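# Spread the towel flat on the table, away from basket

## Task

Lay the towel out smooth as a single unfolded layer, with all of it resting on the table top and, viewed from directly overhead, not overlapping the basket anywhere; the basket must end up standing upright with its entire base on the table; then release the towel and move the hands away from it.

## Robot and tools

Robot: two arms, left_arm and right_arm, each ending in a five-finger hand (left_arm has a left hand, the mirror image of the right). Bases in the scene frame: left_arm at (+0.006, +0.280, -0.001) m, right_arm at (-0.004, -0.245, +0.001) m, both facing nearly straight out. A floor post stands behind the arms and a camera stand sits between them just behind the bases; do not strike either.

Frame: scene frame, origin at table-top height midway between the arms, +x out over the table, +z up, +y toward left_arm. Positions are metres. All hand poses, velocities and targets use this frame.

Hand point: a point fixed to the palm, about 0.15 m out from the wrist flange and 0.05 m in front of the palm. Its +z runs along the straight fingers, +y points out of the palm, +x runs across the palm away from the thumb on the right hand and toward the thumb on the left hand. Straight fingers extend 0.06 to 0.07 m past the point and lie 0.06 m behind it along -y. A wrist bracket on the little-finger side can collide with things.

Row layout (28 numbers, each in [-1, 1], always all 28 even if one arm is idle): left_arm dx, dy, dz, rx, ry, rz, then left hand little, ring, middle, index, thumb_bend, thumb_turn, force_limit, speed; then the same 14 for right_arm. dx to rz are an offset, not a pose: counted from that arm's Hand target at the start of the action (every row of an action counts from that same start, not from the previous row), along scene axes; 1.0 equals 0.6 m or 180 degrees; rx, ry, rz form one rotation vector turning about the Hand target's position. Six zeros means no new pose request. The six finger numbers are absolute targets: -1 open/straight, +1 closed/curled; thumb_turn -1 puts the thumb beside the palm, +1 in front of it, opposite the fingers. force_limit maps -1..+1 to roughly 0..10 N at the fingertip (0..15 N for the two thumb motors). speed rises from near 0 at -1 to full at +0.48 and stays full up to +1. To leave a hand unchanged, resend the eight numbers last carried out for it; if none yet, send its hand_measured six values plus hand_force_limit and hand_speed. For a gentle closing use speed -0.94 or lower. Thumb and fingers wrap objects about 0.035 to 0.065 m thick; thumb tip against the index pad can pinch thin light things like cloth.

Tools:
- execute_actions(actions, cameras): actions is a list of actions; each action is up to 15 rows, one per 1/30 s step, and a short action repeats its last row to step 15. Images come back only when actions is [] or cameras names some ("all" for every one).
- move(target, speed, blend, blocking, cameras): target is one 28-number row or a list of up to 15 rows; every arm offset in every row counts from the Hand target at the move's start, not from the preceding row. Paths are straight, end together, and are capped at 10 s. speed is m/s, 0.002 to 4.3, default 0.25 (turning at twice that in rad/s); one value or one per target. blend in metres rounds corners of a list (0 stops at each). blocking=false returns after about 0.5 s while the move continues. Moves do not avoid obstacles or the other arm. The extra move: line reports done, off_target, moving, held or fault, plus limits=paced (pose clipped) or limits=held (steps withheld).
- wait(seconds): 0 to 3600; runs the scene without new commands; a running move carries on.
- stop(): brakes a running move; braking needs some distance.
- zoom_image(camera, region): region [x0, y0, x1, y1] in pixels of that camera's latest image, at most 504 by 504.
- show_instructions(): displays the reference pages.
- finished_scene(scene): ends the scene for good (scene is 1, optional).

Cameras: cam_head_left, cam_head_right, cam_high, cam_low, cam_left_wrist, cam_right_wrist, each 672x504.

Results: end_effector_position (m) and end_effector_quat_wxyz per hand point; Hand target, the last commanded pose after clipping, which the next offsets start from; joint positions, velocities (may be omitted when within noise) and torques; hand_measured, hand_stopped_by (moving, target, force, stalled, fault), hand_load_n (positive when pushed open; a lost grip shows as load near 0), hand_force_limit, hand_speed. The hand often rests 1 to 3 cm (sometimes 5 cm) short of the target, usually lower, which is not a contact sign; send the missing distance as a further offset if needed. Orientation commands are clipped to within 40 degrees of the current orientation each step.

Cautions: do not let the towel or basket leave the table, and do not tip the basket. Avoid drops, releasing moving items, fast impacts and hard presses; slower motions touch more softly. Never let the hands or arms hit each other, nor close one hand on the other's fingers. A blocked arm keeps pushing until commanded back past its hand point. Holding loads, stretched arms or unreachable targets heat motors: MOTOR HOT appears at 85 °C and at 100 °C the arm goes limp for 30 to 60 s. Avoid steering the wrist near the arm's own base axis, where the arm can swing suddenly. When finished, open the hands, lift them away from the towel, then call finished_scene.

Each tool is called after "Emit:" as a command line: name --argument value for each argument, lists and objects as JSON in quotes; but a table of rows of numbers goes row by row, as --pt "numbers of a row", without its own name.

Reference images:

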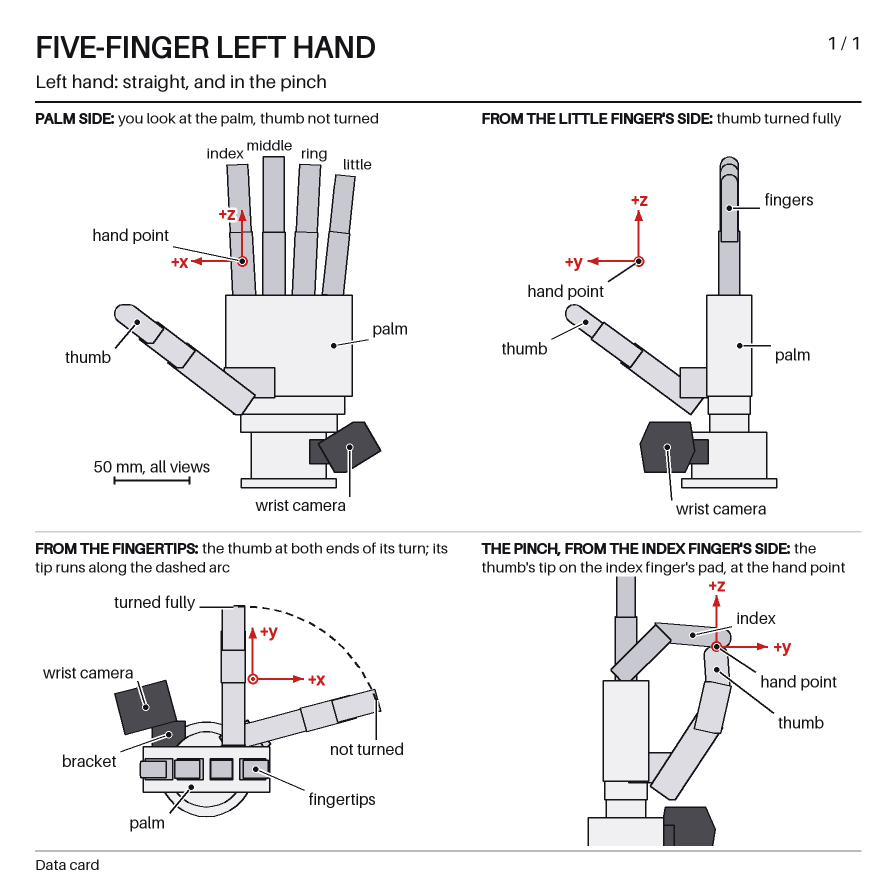

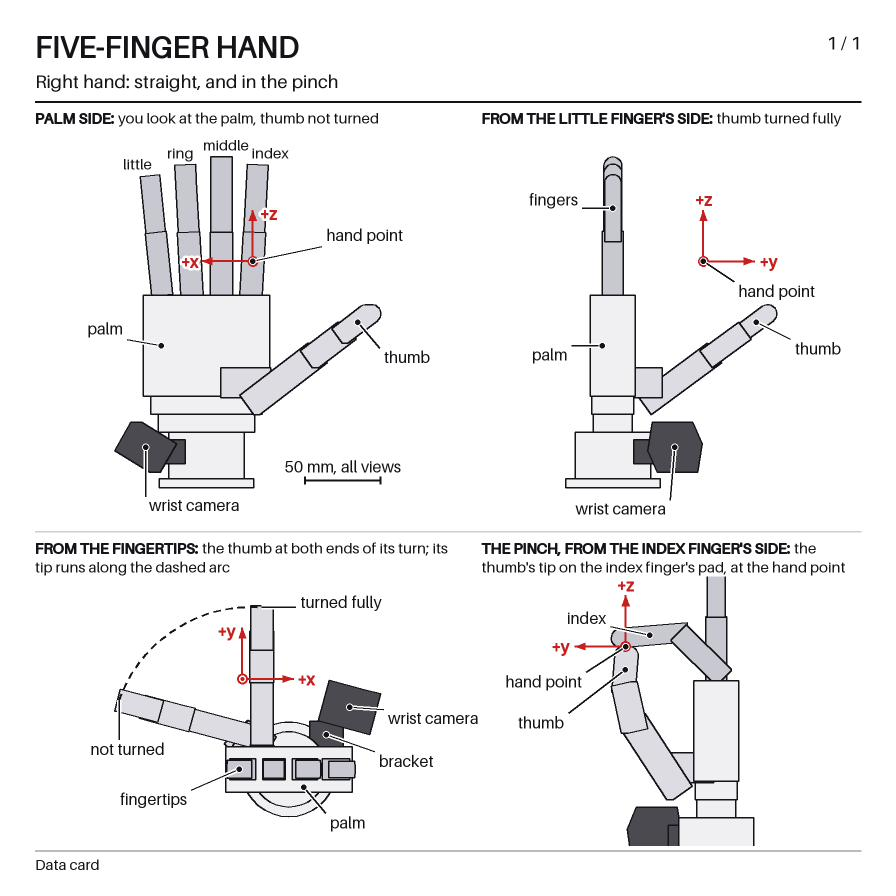

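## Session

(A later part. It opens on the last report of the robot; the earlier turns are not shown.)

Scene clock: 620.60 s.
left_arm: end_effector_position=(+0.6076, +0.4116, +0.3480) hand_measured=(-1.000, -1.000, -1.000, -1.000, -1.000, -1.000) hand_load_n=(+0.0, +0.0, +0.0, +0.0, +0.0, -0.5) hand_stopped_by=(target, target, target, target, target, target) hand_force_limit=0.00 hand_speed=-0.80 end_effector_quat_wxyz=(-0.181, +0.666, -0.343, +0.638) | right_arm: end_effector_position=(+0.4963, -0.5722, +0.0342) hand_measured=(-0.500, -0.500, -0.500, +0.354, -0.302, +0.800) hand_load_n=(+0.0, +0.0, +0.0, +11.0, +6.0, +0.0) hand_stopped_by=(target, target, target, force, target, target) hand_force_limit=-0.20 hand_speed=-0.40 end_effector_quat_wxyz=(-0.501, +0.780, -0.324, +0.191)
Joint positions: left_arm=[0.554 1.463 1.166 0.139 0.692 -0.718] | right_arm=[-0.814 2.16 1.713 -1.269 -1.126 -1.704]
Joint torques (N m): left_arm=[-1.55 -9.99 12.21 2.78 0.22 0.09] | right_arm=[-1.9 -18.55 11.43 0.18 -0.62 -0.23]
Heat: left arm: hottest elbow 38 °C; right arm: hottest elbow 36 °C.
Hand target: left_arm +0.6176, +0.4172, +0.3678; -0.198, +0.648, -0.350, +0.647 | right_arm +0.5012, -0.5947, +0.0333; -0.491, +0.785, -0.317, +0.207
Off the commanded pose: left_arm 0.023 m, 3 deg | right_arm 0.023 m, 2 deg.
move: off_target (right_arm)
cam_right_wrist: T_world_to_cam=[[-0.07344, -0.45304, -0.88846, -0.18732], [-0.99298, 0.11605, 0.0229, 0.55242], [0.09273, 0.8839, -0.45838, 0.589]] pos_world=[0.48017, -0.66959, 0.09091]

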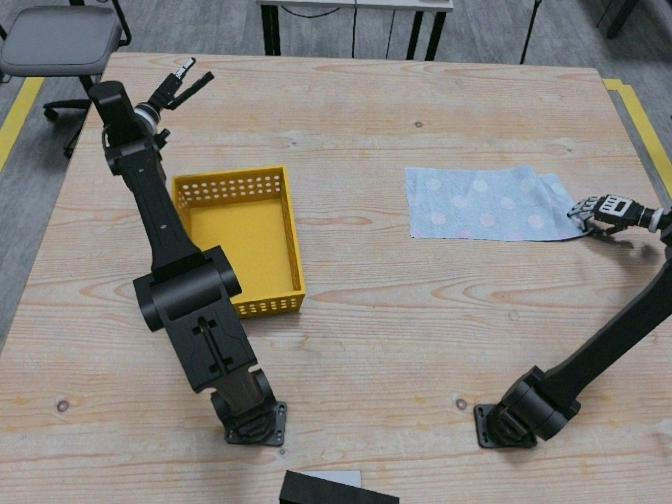

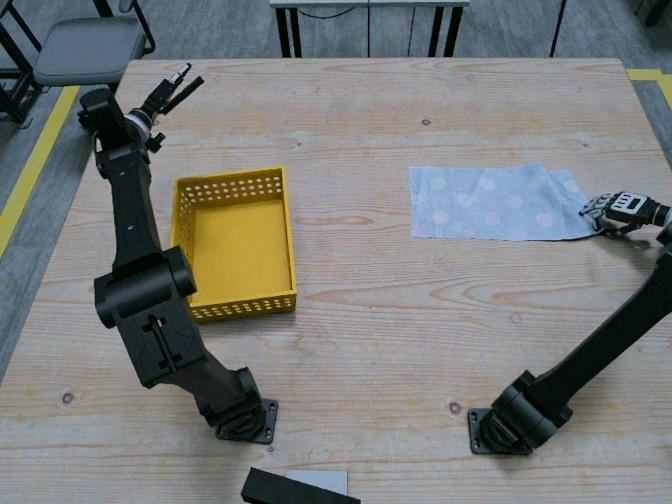

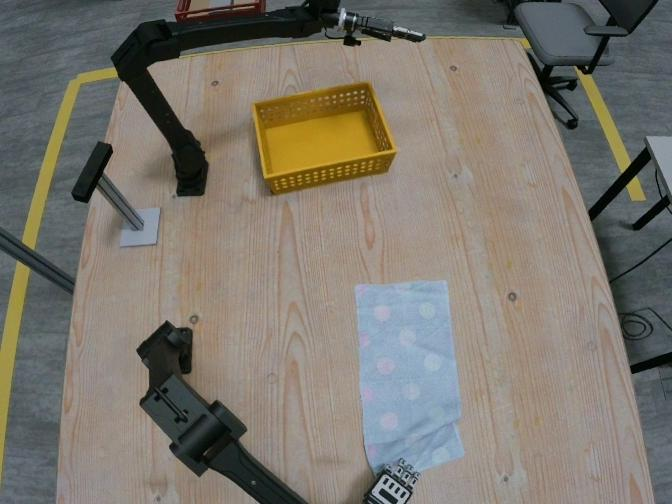

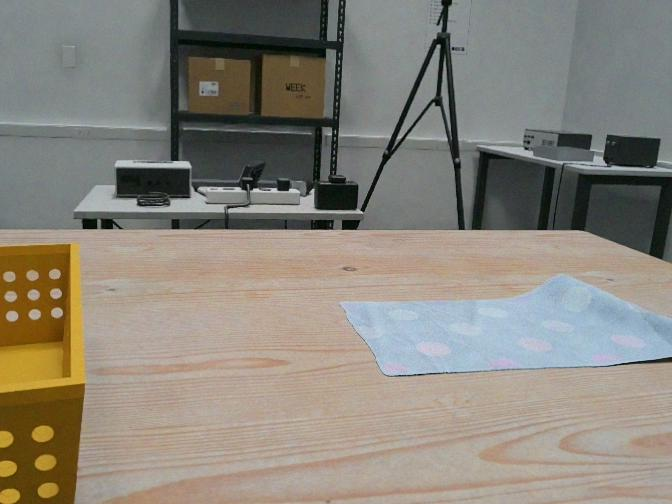

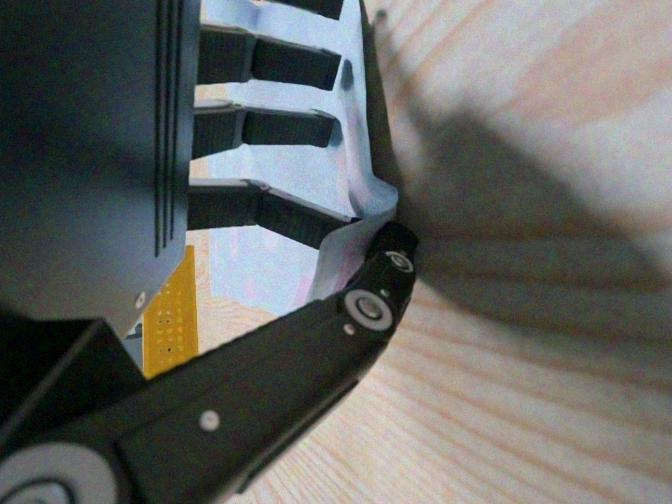

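Emit:
move --pt "0 0 0 0 0 0 -1 -1 -1 -1 -1 -1 0 -0.8 0 0.015 0.0 0 0 0 -0.5 -0.5 -0.5 0.5 -0.3 0.8 -0.2 -0.4" --pt "0 0 0 0 0 0 -1 -1 -1 -1 -1 -1 0 -0.8 0 0.015 0.0 0 0 0 -0.5 -0.5 -0.5 -0.4 -0.3 0.8 -0.2 -0.6" --pt "0 0 0 0 0 0 -1 -1 -1 -1 -1 -1 0 -0.8 -0.07 -0.06 0.01 0 0 0 -0.5 -0.5 -0.5 -0.4 -0.3 0.8 -0.2 -0.6" --pt "0 0 0 0 0 0 -1 -1 -1 -1 -1 -1 0 -0.8 -0.07 -0.06 0.25 0 0 0 -0.5 -0.5 -0.5 -0.4 -0.3 0.8 -0.2 -0.6" --speed 0.1 --cameras '["cam_head_left","cam_head_right","cam_high","cam_low","cam_right_wrist"]'

Emit:
zoom_image --camera "cam_low" --region '[330, 220, 672, 420]'

Emit:
zoom_image --camera "cam_head_right" --region '[370, 100, 630, 280]'

Emit:
zoom_image --camera "cam_high" --region '[330, 240, 530, 504]'

Scene clock: 635.60 s.
left_arm: end_effector_position=(+0.6076, +0.4116, +0.3480) hand_measured=(-1.000, -1.000, -1.000, -1.000, -1.000, -1.000) hand_load_n=(+0.0, +0.0, +0.0, +0.0, +0.0, +0.0) hand_stopped_by=(target, target, target, target, target, target) hand_force_limit=0.00 hand_speed=-0.80 end_effector_quat_wxyz=(-0.181, +0.666, -0.343, +0.638) | right_arm: end_effector_position=(+0.4525, -0.6223, +0.1568) hand_measured=(-0.500, -0.500, -0.500, -0.400, -0.300, +0.800) hand_load_n=(+0.0, +0.0, +0.0, +0.0, +0.0, +0.0) hand_stopped_by=(target, target, target, target, target, target) hand_force_limit=-0.20 hand_speed=-0.60 end_effector_quat_wxyz=(-0.492, +0.778, -0.335, +0.201)
Joint positions: left_arm=[0.554 1.463 1.166 0.139 0.692 -0.718] | right_arm=[-0.919 2.097 1.94 -1.695 -1.102 -1.864]
Joint torques (N m): left_arm=[-1.55 -9.99 12.21 2.78 0.22 0.09] | right_arm=[-0.26 -22.18 12.27 -0.58 -0.81 0.11]
Heat: left arm: hottest elbow 38 °C; right arm: hottest elbow 36 °C.
Hand target: left_arm +0.6176, +0.4172, +0.3678; -0.198, +0.648, -0.350, +0.647 | right_arm +0.4592, -0.6308, +0.1833; -0.491, +0.785, -0.317, +0.207
Off the commanded pose: left_arm 0.023 m, 3 deg | right_arm 0.029 m, 2 deg.
joint sent to its limit (right arm) — joint 4 (wrist pitch), lower limit. The joint targets still meet the commanded pose.
move: off_target (right_arm); target 2's new numbers were sent with right_arm's hand 0.014 m and 2 deg from that target
cam_right_wrist: T_world_to_cam=[[-0.0895, -0.46103, -0.88286, -0.10283], [-0.98875, 0.14782, 0.02305, 0.52968], [0.11988, 0.87499, -0.46907, 0.67749]] pos_world=[0.4333, -0.7185, 0.2148]

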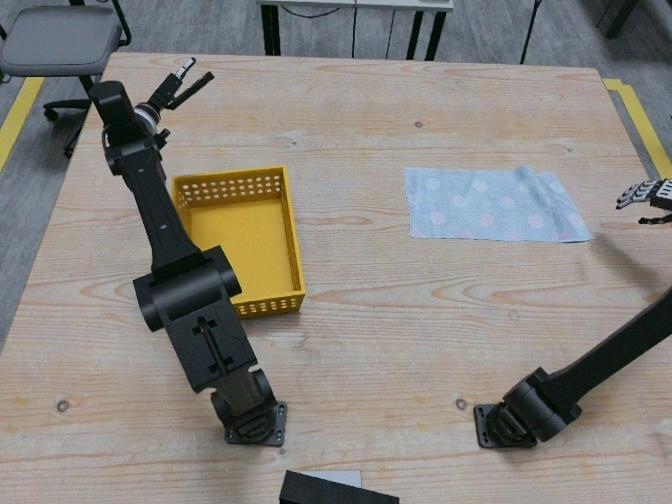

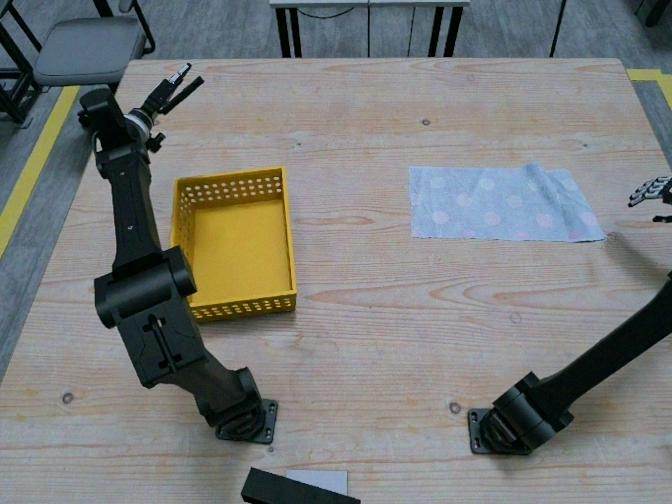

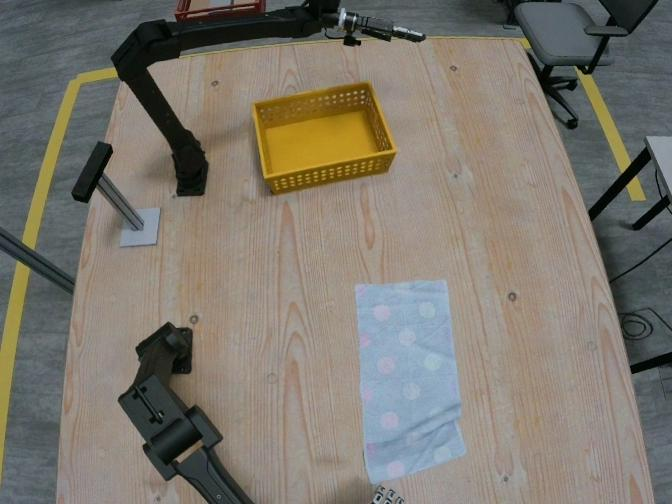

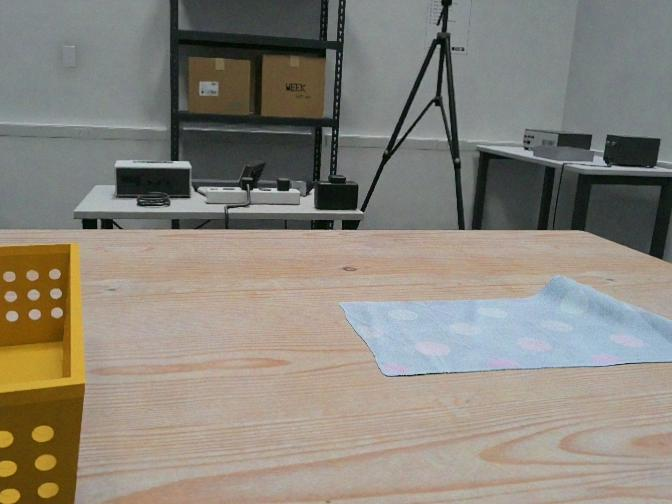

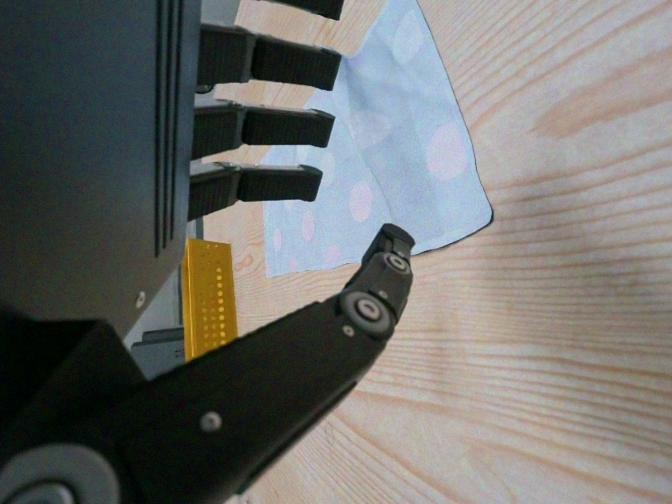

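Scaled by 1.474 from the camera's image (finer frame: 960x720).

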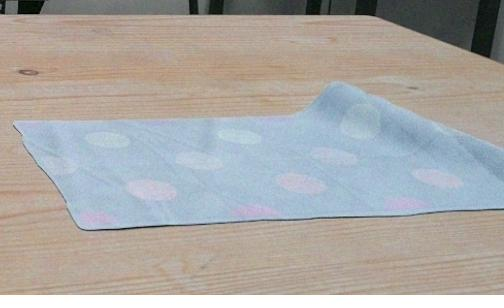

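Scaled by 1.938 from the camera's image (finer frame: 960x720).

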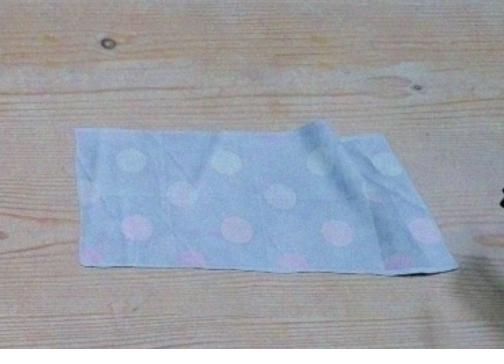

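Scaled by 1.909 from the camera's image (finer frame: 960x720).

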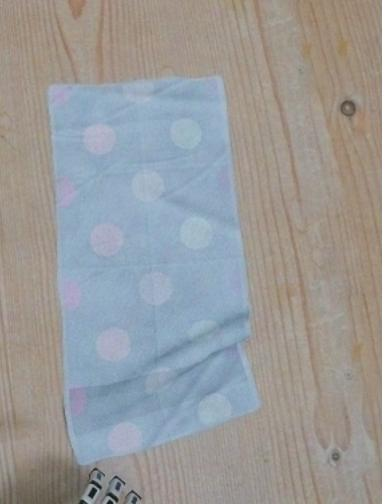

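Emit:
move --pt "0 0 0 0 0 0 -1 -1 -1 -1 -1 -1 0 -0.8 0.385 0.06 -0.02 0 0 0 -0.5 -0.5 -0.5 -0.3 -0.3 0.8 -0.2 -0.6" --pt "0 0 0 0 0 0 -1 -1 -1 -1 -1 -1 0 -0.8 0.385 0.101 -0.13 0 0 0 -0.5 -0.5 -0.5 -0.3 -0.3 0.8 -0.2 -0.6" --speed 0.15 --cameras '["cam_head_left","cam_head_right","cam_high","cam_low","cam_right_wrist"]'

Emit:
zoom_image --camera "cam_head_right" --region '[500, 100, 672, 280]'

Emit:
zoom_image --camera "cam_high" --region '[380, 350, 540, 504]'

Emit:
zoom_image --camera "cam_right_wrist" --region '[180, 50, 600, 450]'

Scene clock: 677.47 s.
left_arm: end_effector_position=(+0.6076, +0.4116, +0.3480) hand_measured=(-1.000, -1.000, -1.000, -1.000, -1.000, -1.000) hand_load_n=(+0.0, +0.0, +0.0, +0.0, +0.0, +0.0) hand_stopped_by=(target, target, target, target, target, target) hand_force_limit=0.00 hand_speed=-0.80 end_effector_quat_wxyz=(-0.181, +0.666, -0.343, +0.638) | right_arm: end_effector_position=(+0.6864, -0.5733, +0.0950) hand_measured=(-0.500, -0.500, -0.500, -0.300, -0.300, +0.800) hand_load_n=(+0.0, +0.0, +0.0, +0.0, +0.0, +0.0) hand_stopped_by=(target, target, target, target, target, target) hand_force_limit=-0.20 hand_speed=-0.60 end_effector_quat_wxyz=(-0.493, +0.783, -0.323, +0.199)
Joint positions: left_arm=[0.554 1.463 1.166 0.139 0.692 -0.718] | right_arm=[-0.628 2.464 2.434 -1.273 -1.103 -1.265]
Joint torques (N m): left_arm=[-1.55 -10.05 12.21 2.78 0.22 0.09] | right_arm=[0.21 -26.52 8.51 1.55 -0.82 0.08]
Heat: left arm: hottest elbow 38 °C; right arm: hottest elbow 37 °C.
Hand target: left_arm +0.6176, +0.4172, +0.3678; -0.198, +0.648, -0.350, +0.647 | right_arm +0.6902, -0.5701, +0.1053; -0.491, +0.785, -0.317, +0.207
Off the commanded pose: left_arm 0.023 m, 3 deg | right_arm 0.011 m, 1 deg.
move: off_target (right_arm)
cam_right_wrist: T_world_to_cam=[[-0.07182, -0.4704, -0.87952, -0.13165], [-0.99214, 0.12431, 0.01453, 0.74479], [0.10251, 0.87365, -0.47563, 0.58933]] pos_world=[0.66907, -0.66938, 0.1537]

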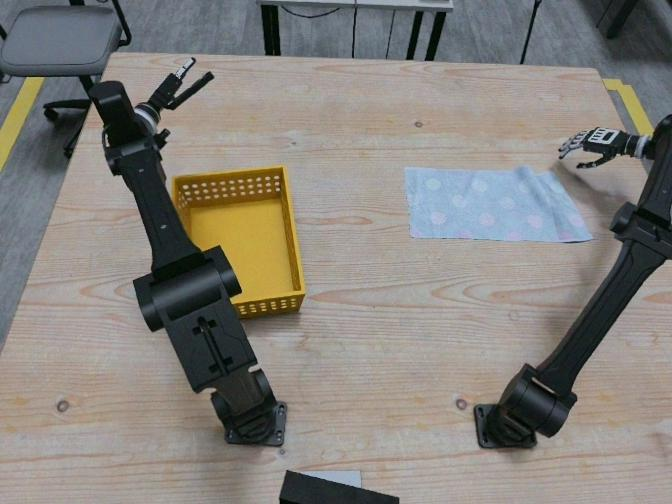

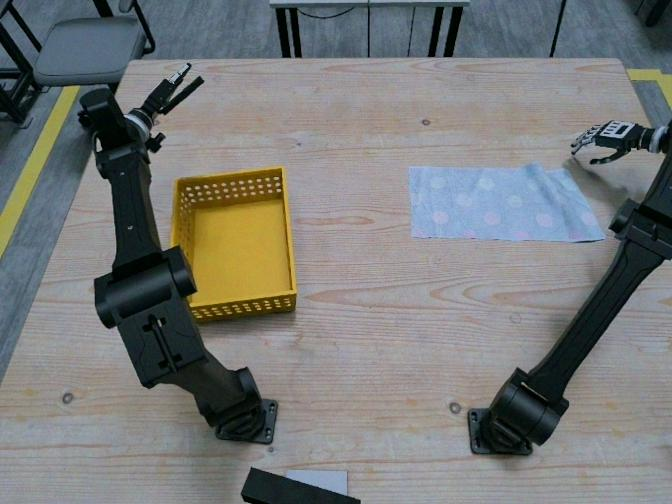

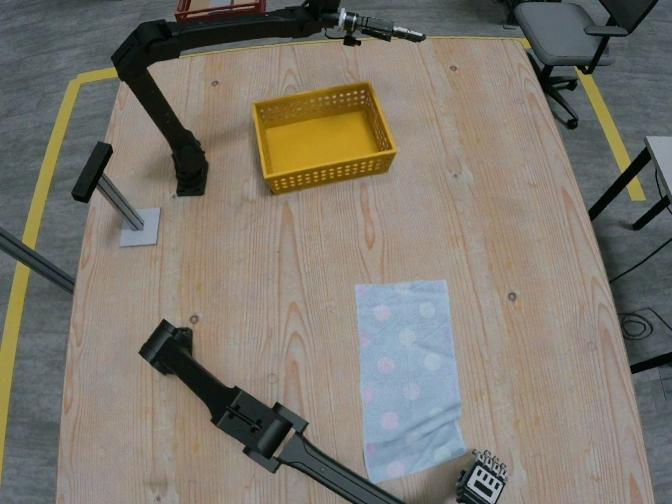

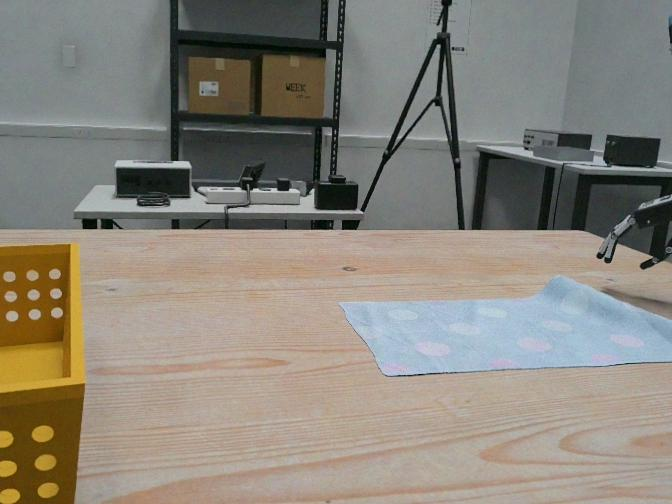

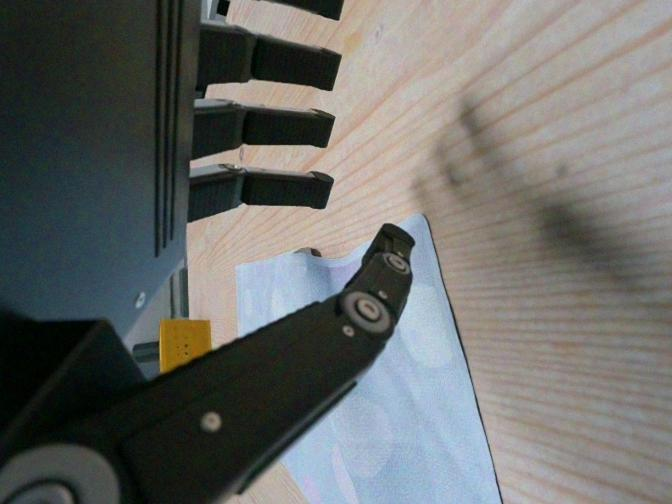

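Scaled by 2.800 from the camera's image (finer frame: 960x720).

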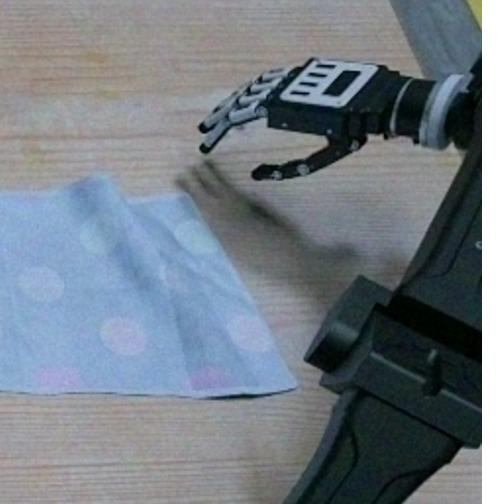

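Scaled by 3.150 from the camera's image (finer frame: 960x720).

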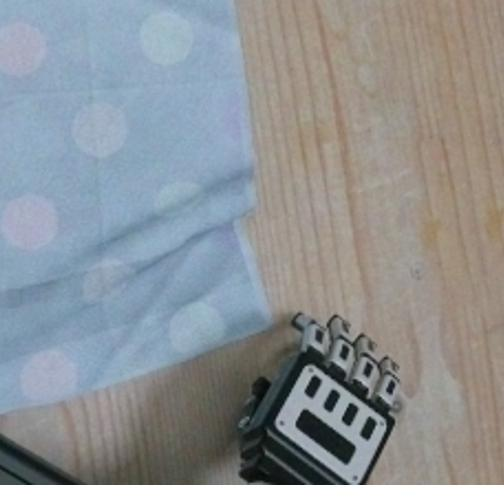

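Scaled by 1.200 from the camera's image (finer frame: 960x720).

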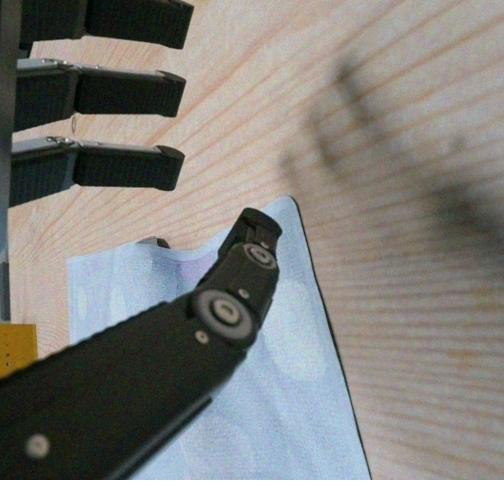

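Emit:
move --pt "0 0 0 0 0 0 -1 -1 -1 -1 -1 -1 0 -0.8 0.033 0.0 -0.05 0 0 0 -0.5 -0.5 -0.5 -0.3 -0.3 0.8 -0.2 -0.6" --pt "0 0 0 0 0 0 -1 -1 -1 -1 -1 -1 0 -0.8 0.033 0.0 -0.115 0 0 0 -0.5 -0.5 -0.5 -0.3 -0.3 0.8 -0.2 -0.6" --speed 0.1 --cameras '["cam_head_left","cam_head_right","cam_high","cam_low","cam_right_wrist"]'

Emit:
zoom_image --camera "cam_head_right" --region '[500, 100, 672, 280]'

Emit:
zoom_image --camera "cam_high" --region '[380, 350, 540, 504]'

Emit:
zoom_image --camera "cam_low" --region '[540, 240, 672, 360]'

Scene clock: 694.23 s.
left_arm: end_effector_position=(+0.6076, +0.4116, +0.3480) hand_measured=(-1.000, -1.000, -1.000, -1.000, -1.000, -1.000) hand_load_n=(+0.0, +0.0, +0.0, +0.0, +0.0, -0.5) hand_stopped_by=(target, target, target, target, target, target) hand_force_limit=0.00 hand_speed=-0.80 end_effector_quat_wxyz=(-0.181, +0.666, -0.343, +0.638) | right_arm: end_effector_position=(+0.7062, -0.5759, +0.0469) hand_measured=(-0.500, -0.500, -0.500, -0.300, -0.300, +0.800) hand_load_n=(+0.0, +0.0, +0.0, +0.0, +0.0, +0.0) hand_stopped_by=(target, target, target, target, target, target) hand_force_limit=-0.20 hand_speed=-0.60 end_effector_quat_wxyz=(-0.490, +0.784, -0.318, +0.210)
Joint positions: left_arm=[0.554 1.463 1.166 0.139 0.692 -0.718] | right_arm=[-0.616 2.529 2.428 -1.147 -1.097 -1.23]
Joint torques (N m): left_arm=[-1.55 -9.99 12.21 2.78 0.22 0.09] | right_arm=[0.44 -24.41 8.64 1.84 -0.82 0.07]
Heat: left arm: hottest elbow 38 °C; right arm: hottest elbow 37 °C.
Hand target: left_arm +0.6176, +0.4172, +0.3678; -0.198, +0.648, -0.350, +0.647 | right_arm +0.7101, -0.5700, +0.0362; -0.491, +0.785, -0.317, +0.207
Off the commanded pose: left_arm 0.023 m, 3 deg | right_arm 0.013 m, 0 deg.
move: off_target (right_arm)
cam_right_wrist: T_world_to_cam=[[-0.05624, -0.48365, -0.87345, -0.19267], [-0.99171, 0.12826, -0.00717, 0.7685], [0.1155, 0.86581, -0.48686, 0.55349]] pos_world=[0.68736, -0.67098, 0.1067]

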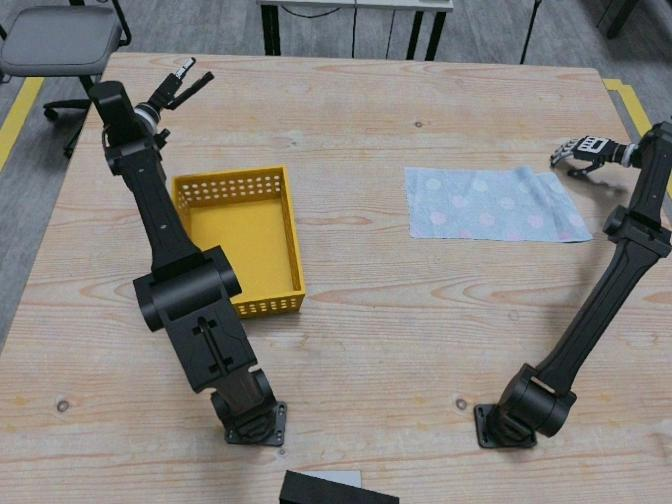

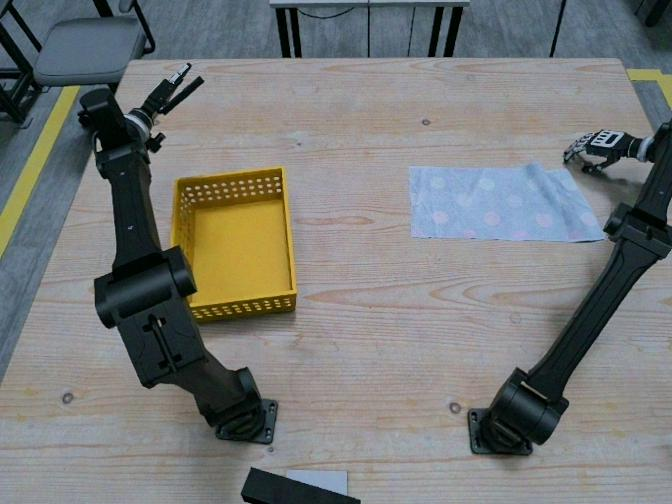

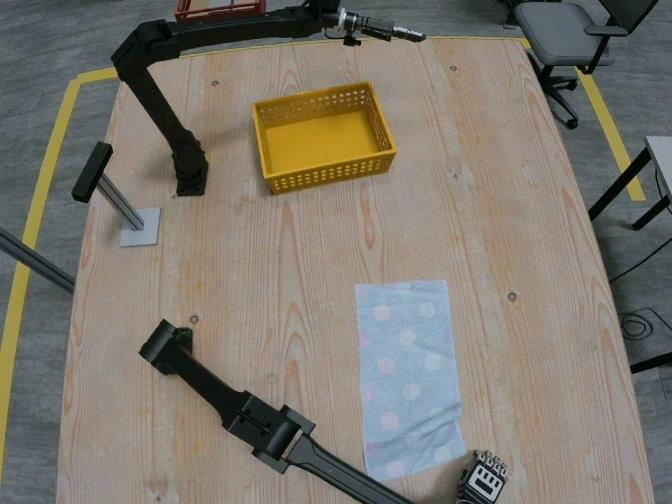

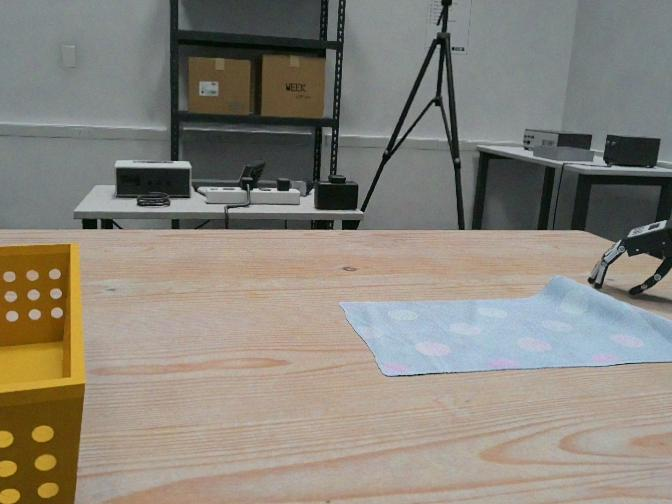

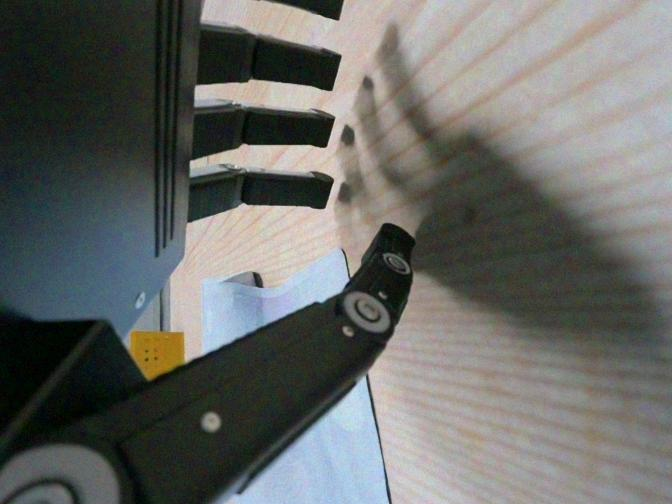

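Scaled by 2.800 from the camera's image (finer frame: 960x720).

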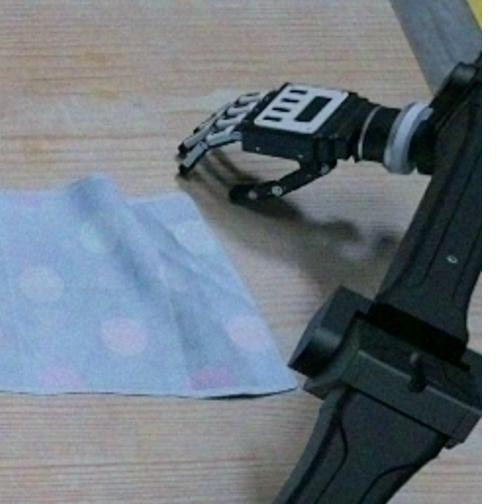

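Scaled by 3.150 from the camera's image (finer frame: 960x720).

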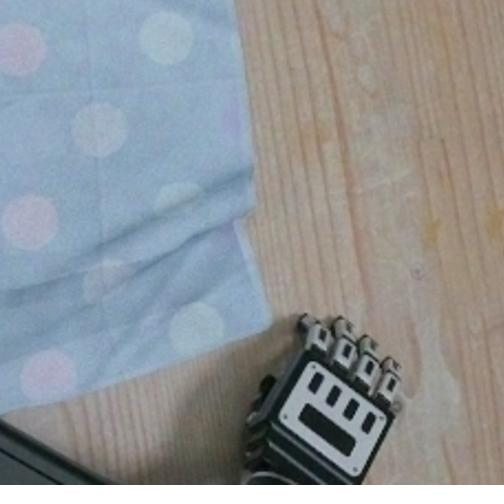

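Scaled by 3.818 from the camera's image (finer frame: 960x720).

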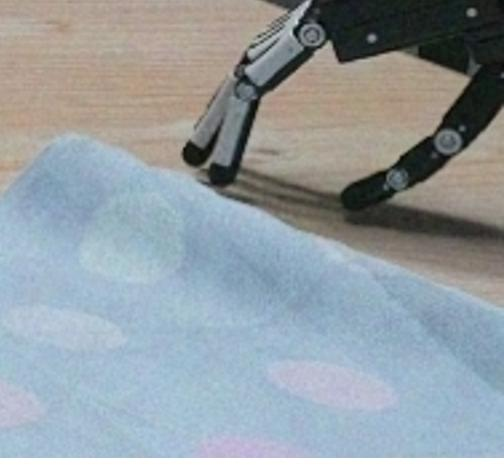

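Emit:
move --pt "0 0 0 0 0 0 -1 -1 -1 -1 -1 -1 0 -0.8 0.0 0.0 0.05 0 0 0 -0.5 -0.5 -0.5 -0.3 -0.3 0.8 -0.2 -0.6" --pt "0 0 0 0 0 0 -1 -1 -1 -1 -1 -1 0 -0.8 -0.057 0.034 0.05 0 0 0 -0.5 -0.5 -0.5 -0.3 -0.3 0.8 -0.2 -0.6" --pt "0 0 0 0 0 0 -1 -1 -1 -1 -1 -1 0 -0.8 -0.057 0.034 0.0 0 0 0 -0.5 -0.5 -0.5 -0.3 -0.3 0.8 -0.2 -0.6" --speed 0.08 --cameras '["cam_head_left","cam_head_right","cam_high","cam_low","cam_right_wrist"]'

Emit:
zoom_image --camera "cam_head_right" --region '[500, 100, 672, 280]'

Emit:
zoom_image --camera "cam_high" --region '[380, 350, 540, 504]'

Emit:
zoom_image --camera "cam_low" --region '[540, 240, 672, 360]'

Scene clock: 715.03 s.
left_arm: end_effector_position=(+0.6076, +0.4116, +0.3480) hand_measured=(-1.000, -1.000, -1.000, -1.000, -1.000, -1.000) hand_load_n=(+0.0, +0.0, +0.0, +0.0, +0.0, -0.5) hand_stopped_by=(target, target, target, target, target, target) hand_force_limit=0.00 hand_speed=-0.80 end_effector_quat_wxyz=(-0.181, +0.666, -0.343, +0.638) | right_arm: end_effector_position=(+0.6735, -0.5517, +0.0386) hand_measured=(-0.500, -0.500, -0.500, -0.300, -0.300, +0.800) hand_load_n=(+0.0, +0.0, +0.0, +0.0, +0.0, +0.0) hand_stopped_by=(target, target, target, target, target, target) hand_force_limit=-0.20 hand_speed=-0.60 end_effector_quat_wxyz=(-0.493, +0.783, -0.321, +0.203)
Joint positions: left_arm=[0.554 1.463 1.166 0.139 0.692 -0.718] | right_arm=[-0.616 2.387 2.138 -1.02 -1.101 -1.236]
Joint torques (N m): left_arm=[-1.49 -9.99 12.21 2.78 0.22 0.09] | right_arm=[0.09 -24.29 7.95 1.88 -0.76 -0.02]
Heat: left arm: hottest elbow 38 °C; right arm: hottest elbow 36 °C.
Hand target: left_arm +0.6176, +0.4172, +0.3678; -0.198, +0.648, -0.350, +0.647 | right_arm +0.6759, -0.5496, +0.0362; -0.491, +0.785, -0.317, +0.207
Off the commanded pose: left_arm 0.023 m, 3 deg | right_arm 0.004 m, 1 deg.
move: done
cam_right_wrist: T_world_to_cam=[[-0.06514, -0.47348, -0.87839, -0.17835], [-0.99215, 0.12487, 0.00627, 0.73087], [0.10672, 0.87191, -0.4779, 0.5412]] pos_world=[0.65577, -0.64758, 0.0974]

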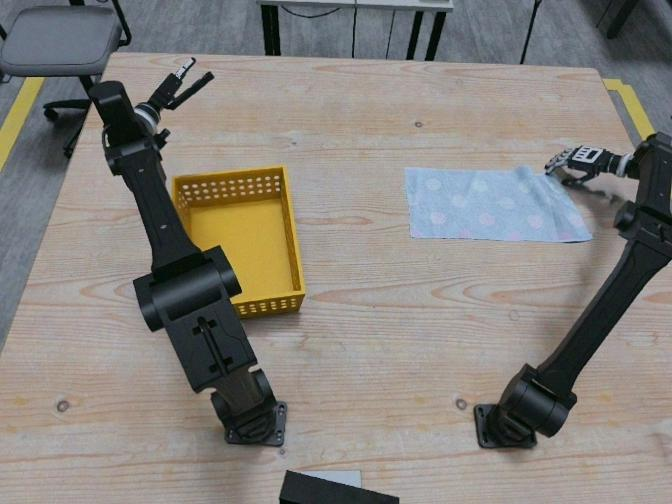

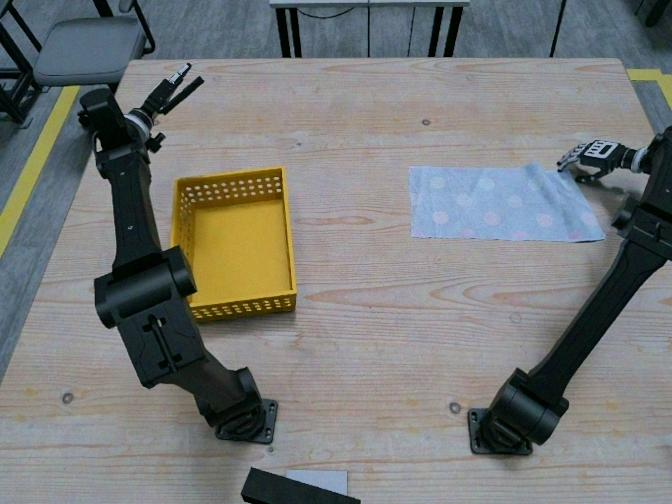

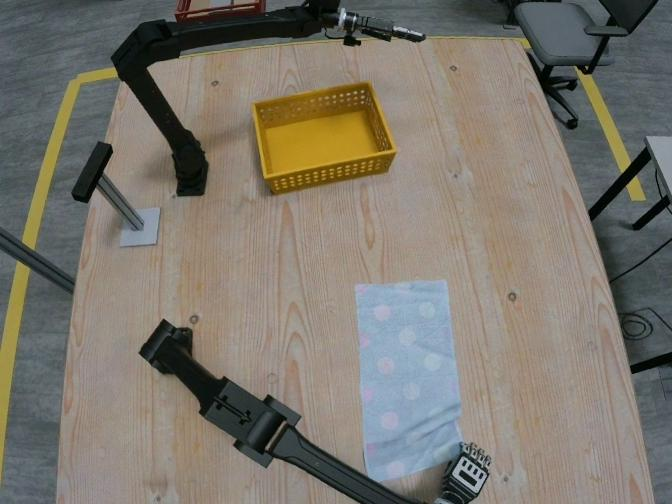

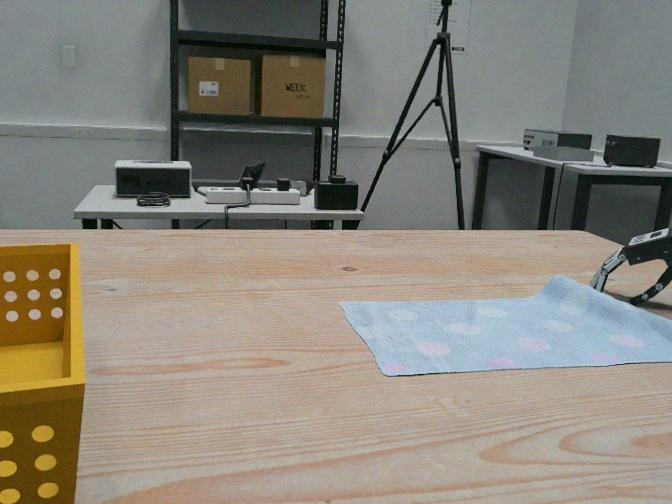

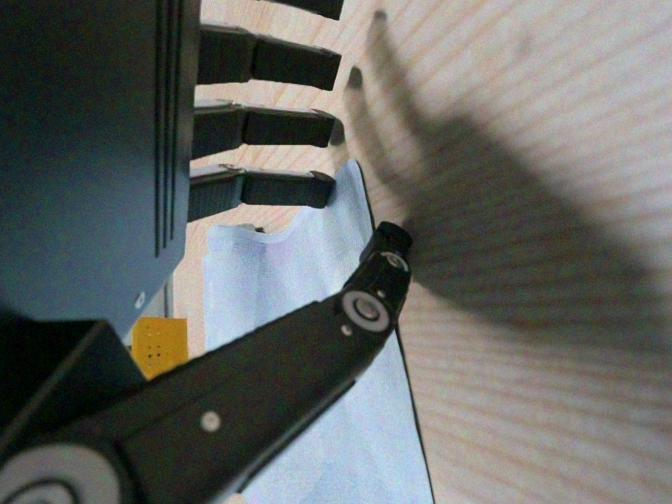

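Scaled by 2.800 from the camera's image (finer frame: 960x720).

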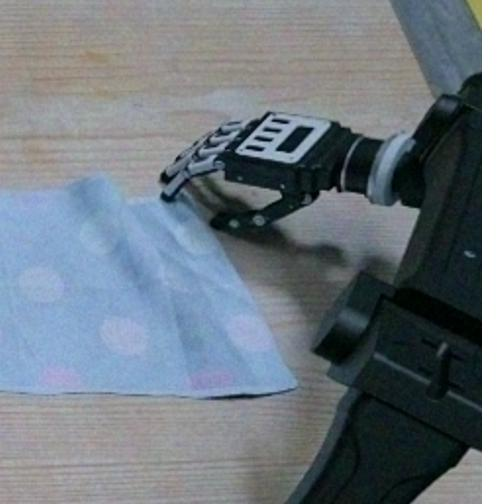

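Scaled by 3.150 from the camera's image (finer frame: 960x720).

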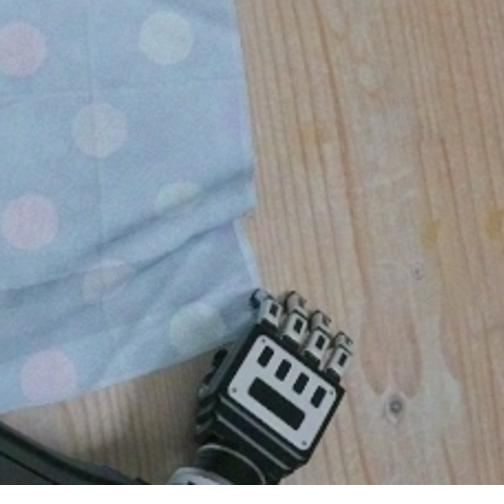

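Scaled by 3.818 from the camera's image (finer frame: 960x720).

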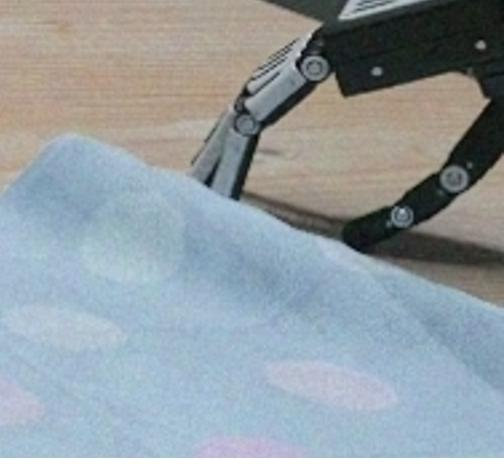

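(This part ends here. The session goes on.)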